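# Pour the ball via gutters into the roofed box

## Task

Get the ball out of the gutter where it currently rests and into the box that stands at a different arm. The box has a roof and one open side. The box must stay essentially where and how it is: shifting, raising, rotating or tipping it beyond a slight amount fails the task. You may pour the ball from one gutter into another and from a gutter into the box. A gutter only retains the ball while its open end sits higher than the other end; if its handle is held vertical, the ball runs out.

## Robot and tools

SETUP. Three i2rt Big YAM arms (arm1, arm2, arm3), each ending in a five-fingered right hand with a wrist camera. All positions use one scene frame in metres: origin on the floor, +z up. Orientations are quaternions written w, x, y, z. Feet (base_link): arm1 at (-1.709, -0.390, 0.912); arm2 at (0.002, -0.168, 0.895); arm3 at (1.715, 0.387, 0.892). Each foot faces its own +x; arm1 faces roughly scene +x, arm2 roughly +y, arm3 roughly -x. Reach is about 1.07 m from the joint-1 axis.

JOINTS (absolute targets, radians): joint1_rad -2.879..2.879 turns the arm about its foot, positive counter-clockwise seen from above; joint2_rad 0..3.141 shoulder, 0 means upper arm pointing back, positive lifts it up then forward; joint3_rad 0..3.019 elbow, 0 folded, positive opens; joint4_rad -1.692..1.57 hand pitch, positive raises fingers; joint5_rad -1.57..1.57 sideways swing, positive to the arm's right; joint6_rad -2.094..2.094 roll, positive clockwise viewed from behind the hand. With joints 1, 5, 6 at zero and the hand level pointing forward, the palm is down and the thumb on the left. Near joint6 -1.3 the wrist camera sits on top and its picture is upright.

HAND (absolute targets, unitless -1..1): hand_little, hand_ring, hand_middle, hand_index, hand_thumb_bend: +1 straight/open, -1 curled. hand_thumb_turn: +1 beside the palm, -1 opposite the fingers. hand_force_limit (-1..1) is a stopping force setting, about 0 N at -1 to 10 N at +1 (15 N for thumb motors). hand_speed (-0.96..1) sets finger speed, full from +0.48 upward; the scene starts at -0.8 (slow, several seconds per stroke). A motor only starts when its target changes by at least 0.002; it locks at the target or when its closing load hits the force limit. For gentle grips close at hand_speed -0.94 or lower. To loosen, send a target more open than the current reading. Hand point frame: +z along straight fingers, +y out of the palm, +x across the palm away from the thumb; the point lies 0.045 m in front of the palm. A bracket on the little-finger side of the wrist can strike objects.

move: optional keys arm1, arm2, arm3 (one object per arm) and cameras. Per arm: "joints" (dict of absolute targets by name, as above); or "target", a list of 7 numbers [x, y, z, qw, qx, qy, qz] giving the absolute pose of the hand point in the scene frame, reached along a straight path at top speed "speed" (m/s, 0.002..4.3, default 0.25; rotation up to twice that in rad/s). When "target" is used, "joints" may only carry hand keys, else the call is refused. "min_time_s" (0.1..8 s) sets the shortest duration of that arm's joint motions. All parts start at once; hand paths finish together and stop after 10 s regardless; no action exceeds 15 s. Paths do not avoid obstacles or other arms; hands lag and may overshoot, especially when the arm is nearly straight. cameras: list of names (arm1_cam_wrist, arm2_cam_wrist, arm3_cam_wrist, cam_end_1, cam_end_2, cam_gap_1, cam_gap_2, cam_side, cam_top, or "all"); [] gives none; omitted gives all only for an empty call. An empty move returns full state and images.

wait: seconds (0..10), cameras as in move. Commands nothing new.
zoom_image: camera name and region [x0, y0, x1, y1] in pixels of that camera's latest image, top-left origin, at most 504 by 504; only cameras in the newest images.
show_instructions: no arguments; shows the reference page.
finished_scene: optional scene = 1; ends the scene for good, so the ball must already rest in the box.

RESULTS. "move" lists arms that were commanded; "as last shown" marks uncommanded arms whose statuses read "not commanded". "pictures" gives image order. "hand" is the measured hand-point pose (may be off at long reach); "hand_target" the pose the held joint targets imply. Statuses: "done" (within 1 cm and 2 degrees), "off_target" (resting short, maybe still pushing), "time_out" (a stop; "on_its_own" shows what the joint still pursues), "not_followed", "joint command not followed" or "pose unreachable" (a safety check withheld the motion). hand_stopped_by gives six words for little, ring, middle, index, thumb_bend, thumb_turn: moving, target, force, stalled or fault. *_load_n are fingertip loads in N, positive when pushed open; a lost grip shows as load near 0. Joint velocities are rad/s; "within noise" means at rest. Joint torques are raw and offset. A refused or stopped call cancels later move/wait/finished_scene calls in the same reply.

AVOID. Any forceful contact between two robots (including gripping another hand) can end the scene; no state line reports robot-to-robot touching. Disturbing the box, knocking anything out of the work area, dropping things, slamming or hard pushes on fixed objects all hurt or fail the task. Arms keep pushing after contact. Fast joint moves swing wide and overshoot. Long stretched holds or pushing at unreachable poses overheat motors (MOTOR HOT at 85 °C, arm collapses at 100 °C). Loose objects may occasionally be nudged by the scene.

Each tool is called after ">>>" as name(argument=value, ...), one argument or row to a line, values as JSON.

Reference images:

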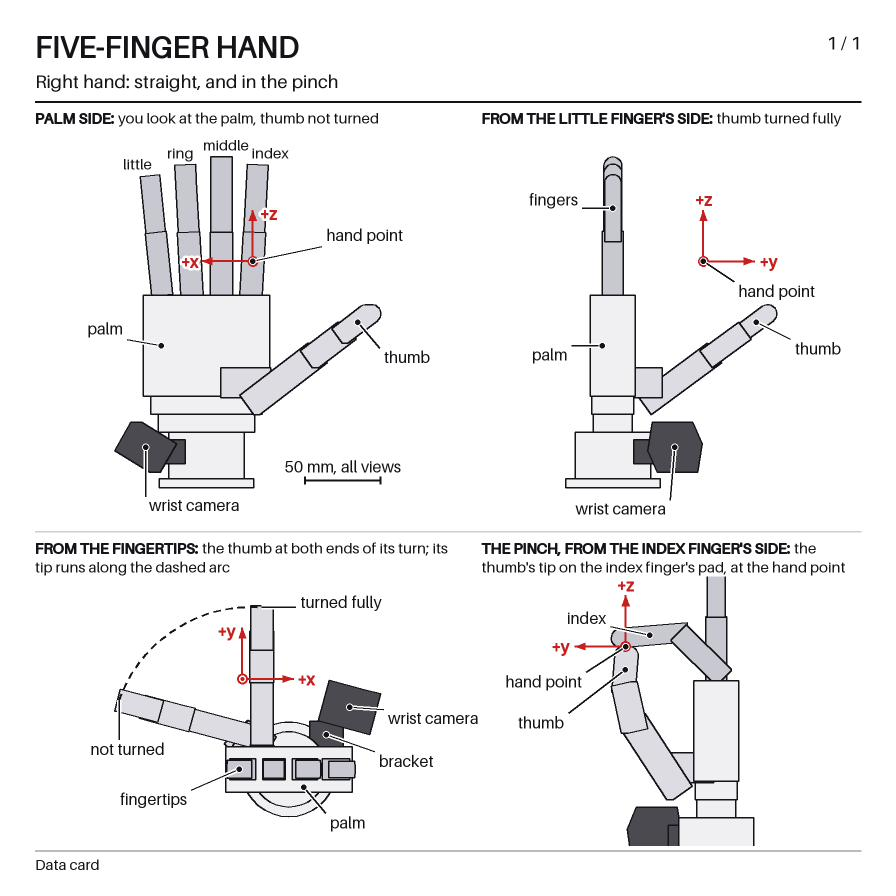

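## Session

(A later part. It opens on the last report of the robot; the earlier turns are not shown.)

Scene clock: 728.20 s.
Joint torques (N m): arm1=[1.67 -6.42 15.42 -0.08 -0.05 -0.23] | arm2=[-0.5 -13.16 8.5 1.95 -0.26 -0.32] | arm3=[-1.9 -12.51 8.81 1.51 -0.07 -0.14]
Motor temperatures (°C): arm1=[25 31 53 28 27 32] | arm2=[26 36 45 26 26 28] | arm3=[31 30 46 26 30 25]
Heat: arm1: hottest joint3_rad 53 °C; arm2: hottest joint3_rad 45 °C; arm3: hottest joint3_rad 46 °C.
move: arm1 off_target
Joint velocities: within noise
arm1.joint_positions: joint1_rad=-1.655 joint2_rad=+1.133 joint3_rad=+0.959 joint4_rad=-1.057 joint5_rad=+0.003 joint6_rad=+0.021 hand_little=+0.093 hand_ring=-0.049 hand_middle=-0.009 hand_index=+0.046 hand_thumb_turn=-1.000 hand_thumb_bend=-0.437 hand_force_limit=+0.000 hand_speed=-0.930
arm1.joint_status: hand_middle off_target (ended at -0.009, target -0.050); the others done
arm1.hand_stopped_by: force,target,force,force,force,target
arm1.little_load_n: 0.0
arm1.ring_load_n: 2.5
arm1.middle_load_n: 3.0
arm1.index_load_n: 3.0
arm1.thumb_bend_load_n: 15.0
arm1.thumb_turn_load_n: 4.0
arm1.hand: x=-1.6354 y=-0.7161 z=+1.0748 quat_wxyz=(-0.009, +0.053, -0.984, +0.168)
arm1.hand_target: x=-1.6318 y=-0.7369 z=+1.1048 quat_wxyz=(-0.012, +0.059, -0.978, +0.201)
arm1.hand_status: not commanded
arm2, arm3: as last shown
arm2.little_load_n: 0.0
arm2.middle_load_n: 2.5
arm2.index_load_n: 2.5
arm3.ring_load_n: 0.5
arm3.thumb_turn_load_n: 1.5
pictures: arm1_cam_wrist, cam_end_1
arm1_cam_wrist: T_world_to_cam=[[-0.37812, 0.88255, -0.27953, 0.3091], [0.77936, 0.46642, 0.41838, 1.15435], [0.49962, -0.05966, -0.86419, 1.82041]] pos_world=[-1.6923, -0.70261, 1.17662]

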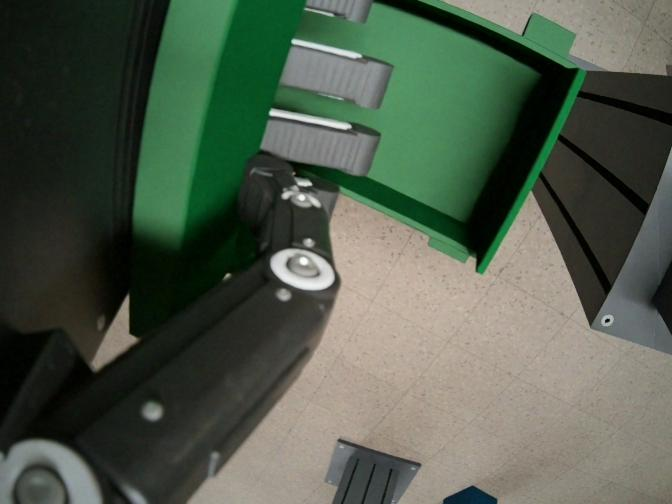

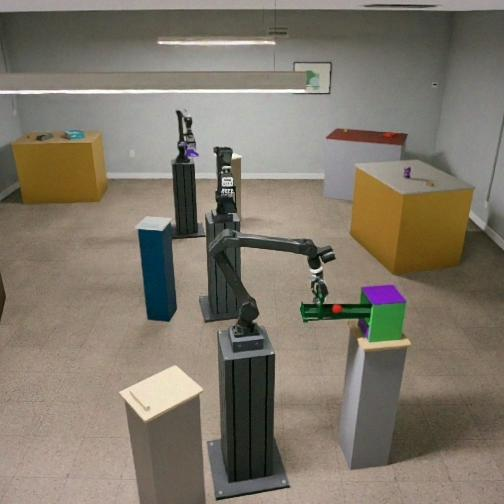

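>>> wait(
  seconds=1.5,
  cameras=["cam_end_1"],
)

>>> zoom_image(
  camera="cam_end_1",
  region=[280, 270, 420, 350],
)

Scene clock: 730.37 s.
Joint torques (N m): arm1=[1.03 -6.65 15.01 0.1 -0.04 -0.31] | arm2=[-0.44 -12.98 8.5 1.98 -0.26 -0.32] | arm3=[-1.96 -12.63 8.79 1.44 -0.07 -0.14]
Motor temperatures (°C): arm1=[25 31 54 28 27 32] | arm2=[26 36 45 26 26 28] | arm3=[31 30 46 26 30 25]
Heat: arm1: hottest joint3_rad 54 °C; arm2: hottest joint3_rad 45 °C; arm3: hottest joint3_rad 46 °C.
Joint velocities: within noise
arm1.joint_positions: joint1_rad=-1.655 joint2_rad=+1.134 joint3_rad=+0.963 joint4_rad=-1.057 joint5_rad=+0.002 joint6_rad=+0.021 hand_little=+0.093 hand_ring=-0.049 hand_middle=-0.009 hand_index=+0.046 hand_thumb_turn=-1.000 hand_thumb_bend=-0.437 hand_force_limit=+0.000 hand_speed=-0.930
arm1.joint_status: hand_middle off_target (ended at -0.009, target -0.050); the others done
arm1.hand_stopped_by: force,target,force,force,force,target
arm1.little_load_n: 0.0
arm1.ring_load_n: 2.5
arm1.middle_load_n: 3.0
arm1.index_load_n: 3.0
arm1.thumb_bend_load_n: 14.5
arm1.thumb_turn_load_n: 4.0
arm1.hand: x=-1.6352 y=-0.7170 z=+1.0758 quat_wxyz=(-0.009, +0.053, -0.984, +0.169)
arm1.hand_target: x=-1.6318 y=-0.7371 z=+1.1049 quat_wxyz=(-0.012, +0.059, -0.978, +0.201)
arm1.hand_status: not commanded
arm2.joint_positions: joint1_rad=+1.485 joint2_rad=+1.495 joint3_rad=+1.689 joint4_rad=-1.269 joint5_rad=+0.006 joint6_rad=+0.017 hand_little=+0.069 hand_ring=+0.083 hand_middle=+0.038 hand_index=+0.040 hand_thumb_turn=-1.000 hand_thumb_bend=-0.378 hand_force_limit=-0.400 hand_speed=-0.930
arm2.joint_status: not commanded
arm2.hand_stopped_by: force,force,force,force,force,target
arm2.little_load_n: 0.0
arm2.ring_load_n: 0.0
arm2.middle_load_n: 3.0
arm2.index_load_n: 2.5
arm2.thumb_bend_load_n: 14.5
arm2.thumb_turn_load_n: 0.5
arm2.hand: x=-0.4982 y=-0.2723 z=+1.2182 quat_wxyz=(-0.161, +0.640, +0.728, -0.186)
arm2.hand_target: x=-0.4997 y=-0.2650 z=+1.2300 quat_wxyz=(-0.176, +0.636, +0.724, -0.200)
arm2.hand_status: not commanded
arm3.joint_positions: joint1_rad=+0.135 joint2_rad=+1.382 joint3_rad=+1.356 joint4_rad=-0.996 joint5_rad=-0.015 joint6_rad=+0.000 hand_little=+0.003 hand_ring=+0.036 hand_middle=+0.048 hand_index=+0.088 hand_thumb_turn=-1.000 hand_thumb_bend=-0.420 hand_force_limit=+0.400 hand_speed=-0.930
arm3.joint_status: not commanded
arm3.hand_stopped_by: force,force,force,force,force,target
arm3.little_load_n: 0.5
arm3.ring_load_n: 0.0
arm3.middle_load_n: 2.0
arm3.index_load_n: 1.5
arm3.thumb_bend_load_n: 10.5
arm3.thumb_turn_load_n: 1.0
arm3.hand: x=+1.2627 y=+0.1954 z=+1.1320 quat_wxyz=(+0.154, -0.559, -0.785, +0.217)
arm3.hand_target: x=+1.2602 y=+0.2000 z=+1.1499 quat_wxyz=(+0.165, -0.557, -0.781, +0.231)
arm3.hand_status: not commanded
wait: 1.50 s; at rest from the start

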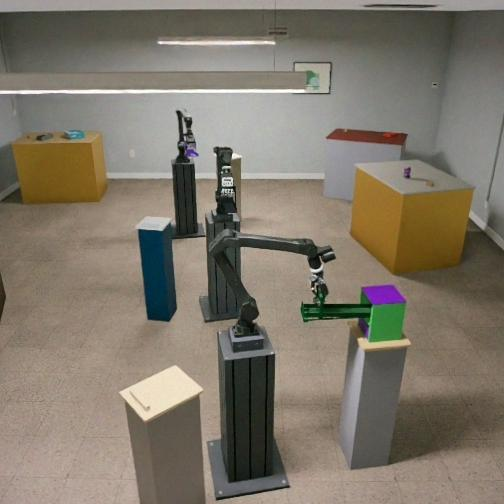

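Scaled by 3.600 from the camera's image (finer frame: 720x720).

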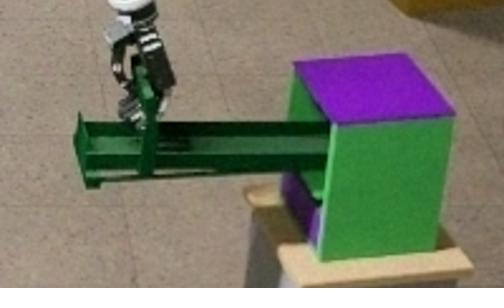

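>>> move(
  arm1={"target": [-1.6431, -0.6439, 1.09, 0.0117, -0.059, 0.979, -0.1947], "speed": 0.04},
  cameras=["cam_end_1","arm1_cam_wrist"],
)

>>> zoom_image(
  camera="cam_end_1",
  region=[340, 280, 420, 360],
)

>>> zoom_image(
  camera="cam_end_1",
  region=[280, 250, 420, 350],
)

Scene clock: 736.07 s.
Joint torques (N m): arm1=[0.73 -4.54 10.43 0.34 -0.02 -0.19] | arm2=[-0.5 -13.16 8.5 1.98 -0.26 -0.32] | arm3=[-1.9 -12.69 8.83 1.51 -0.07 -0.13]
Motor temperatures (°C): arm1=[25 31 55 28 27 32] | arm2=[26 36 45 26 26 28] | arm3=[31 30 46 26 30 25]
Heat: arm1: hottest joint3_rad 55 °C; arm2: hottest joint3_rad 45 °C; arm3: hottest joint3_rad 46 °C.
move: arm1 done
Joint velocities: within noise
arm1.joint_positions: joint1_rad=-1.655 joint2_rad=+0.889 joint3_rad=+0.827 joint4_rad=-1.131 joint5_rad=+0.002 joint6_rad=+0.021 hand_little=+0.093 hand_ring=-0.049 hand_middle=-0.009 hand_index=+0.046 hand_thumb_turn=-1.000 hand_thumb_bend=-0.437 hand_force_limit=+0.000 hand_speed=-0.930
arm1.joint_status: not commanded
arm1.hand_stopped_by: force,target,force,force,force,target
arm1.little_load_n: 0.0
arm1.ring_load_n: 2.5
arm1.middle_load_n: 3.0
arm1.index_load_n: 2.5
arm1.thumb_bend_load_n: 14.5
arm1.thumb_turn_load_n: 4.0
arm1.hand: x=-1.6444 y=-0.6449 z=+1.0838 quat_wxyz=(-0.011, +0.053, -0.981, +0.187)
arm1.hand_target: x=-1.6431 y=-0.6438 z=+1.0898 quat_wxyz=(-0.012, +0.059, -0.979, +0.195)
arm1.hand_status: done (0.006 m and 1.2 deg from the pose sent, 0.075 m and 3.1 deg at the start)
arm2, arm3: as last shown
arm2.little_load_n: 0.5
arm2.index_load_n: 3.0
arm3.index_load_n: 2.0
pictures: arm1_cam_wrist, cam_end_1
arm1_cam_wrist: T_world_to_cam=[[-0.37688, 0.87117, -0.31468, 0.27822], [0.77702, 0.48227, 0.40453, 1.14586], [0.50418, -0.09206, -0.85868, 1.81761]] pos_world=[-1.7019, -0.62767, 1.18476]

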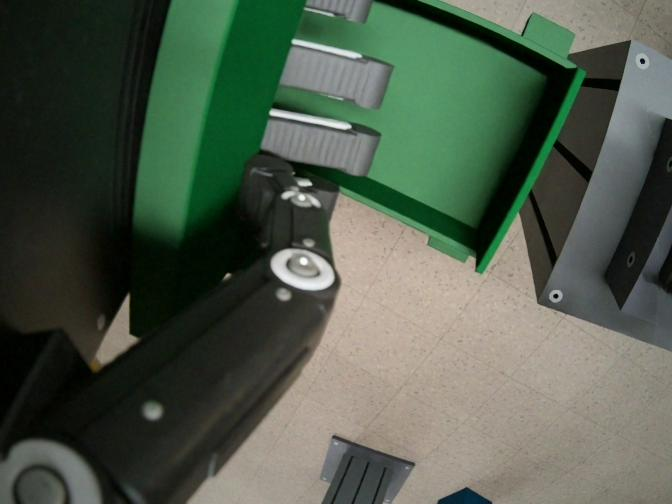

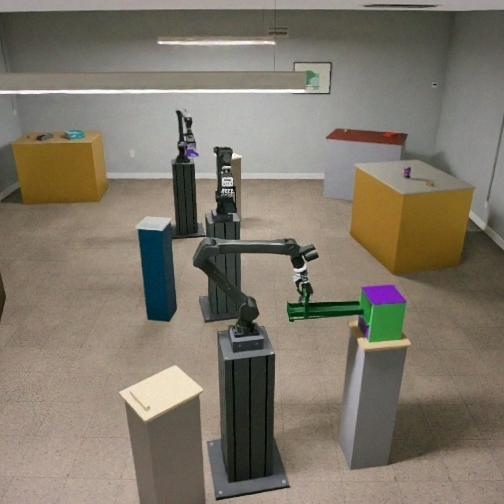

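Scaled by 6.300 from the camera's image (finer frame: 720x720).

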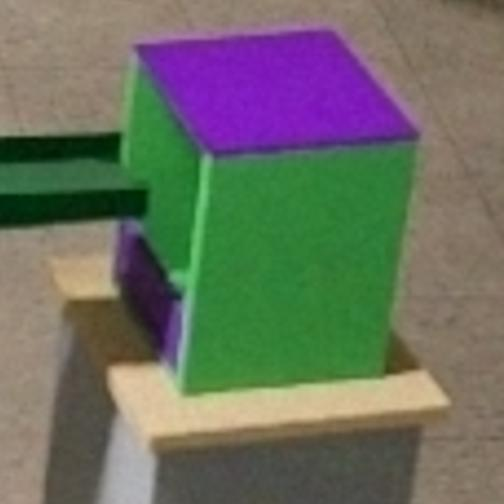

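Scaled by 3.600 from the camera's image (finer frame: 720x720).

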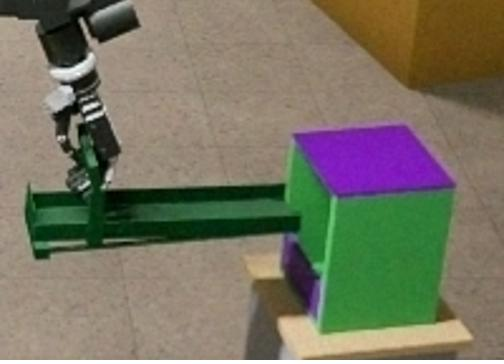

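>>> move(
  arm1={"target": [-1.6431, -0.6439, 1.15, 0.0191, -0.0571, 0.9467, -0.3168], "speed": 0.08},
  cameras=["cam_end_1","cam_end_2","cam_gap_1","cam_side","cam_top"],
)

>>> zoom_image(
  camera="cam_end_1",
  region=[330, 270, 430, 370],
)

Scene clock: 739.43 s.
Joint torques (N m): arm1=[1.67 -1.08 12.63 1.84 0.24 -0.16] | arm2=[-0.5 -13.16 8.49 1.95 -0.27 -0.32] | arm3=[-1.9 -12.75 8.83 1.46 -0.07 -0.14]
Motor temperatures (°C): arm1=[25 31 55 28 27 32] | arm2=[26 36 45 26 26 28] | arm3=[31 30 46 26 30 25]
Heat: arm1: hottest joint3_rad 55 °C; arm2: hottest joint3_rad 45 °C; arm3: hottest joint3_rad 46 °C.
move: arm1 off_target
Joint velocities: within noise
arm1.joint_positions: joint1_rad=-1.655 joint2_rad=+0.689 joint3_rad=+0.827 joint4_rad=-1.131 joint5_rad=+0.003 joint6_rad=+0.021 hand_little=+0.093 hand_ring=-0.049 hand_middle=-0.009 hand_index=+0.046 hand_thumb_turn=-1.000 hand_thumb_bend=-0.437 hand_force_limit=+0.000 hand_speed=-0.930
arm1.joint_status: not commanded
arm1.hand_stopped_by: force,target,force,force,force,target
arm1.little_load_n: 0.0
arm1.ring_load_n: 2.0
arm1.middle_load_n: 3.0
arm1.index_load_n: 2.5
arm1.thumb_bend_load_n: 15.0
arm1.thumb_turn_load_n: 4.0
arm1.hand: x=-1.6460 y=-0.6320 z=+1.1304 quat_wxyz=(-0.018, +0.051, -0.957, +0.284)
arm1.hand_target: x=-1.6432 y=-0.6429 z=+1.1502 quat_wxyz=(-0.019, +0.057, -0.947, +0.317)
arm1.hand_status: off_target (0.023 m and 4.1 deg from the pose sent, 0.066 m and 15.4 deg at the start)
arm2, arm3: as last shown
arm2.index_load_n: 2.5
arm2.thumb_bend_load_n: 14.0
arm2.thumb_turn_load_n: 1.0
arm3.ring_load_n: 0.5

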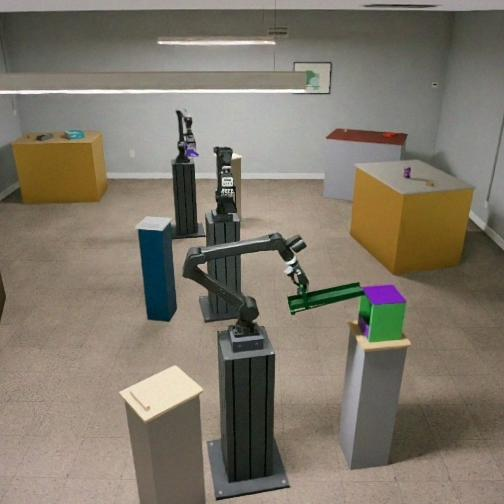

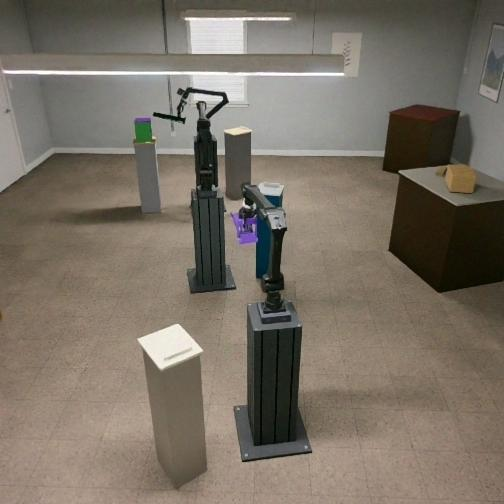

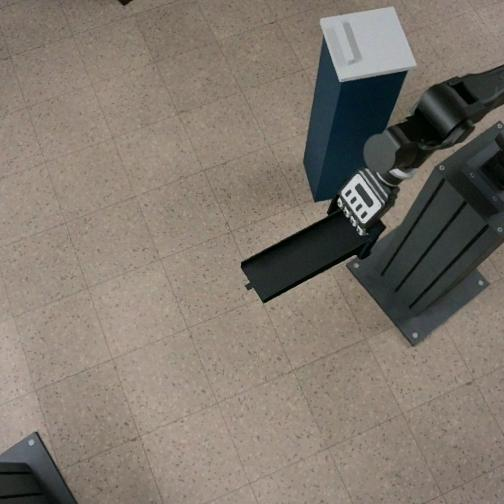

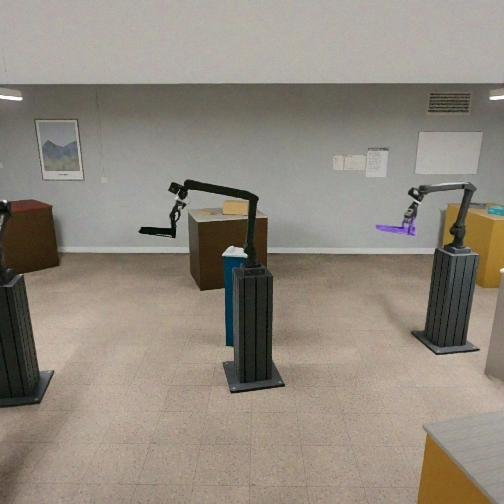

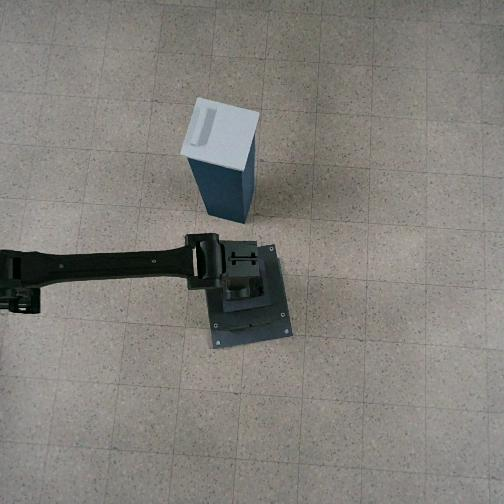

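Scaled by 5.040 from the camera's image (finer frame: 720x720).

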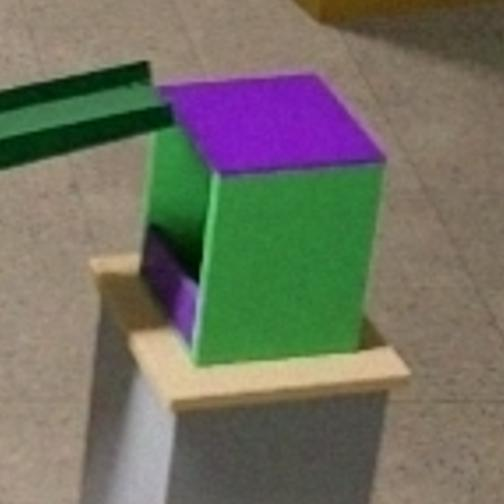

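>>> finished_scene(
  scene=1,
)

The scene is finished: the task was done.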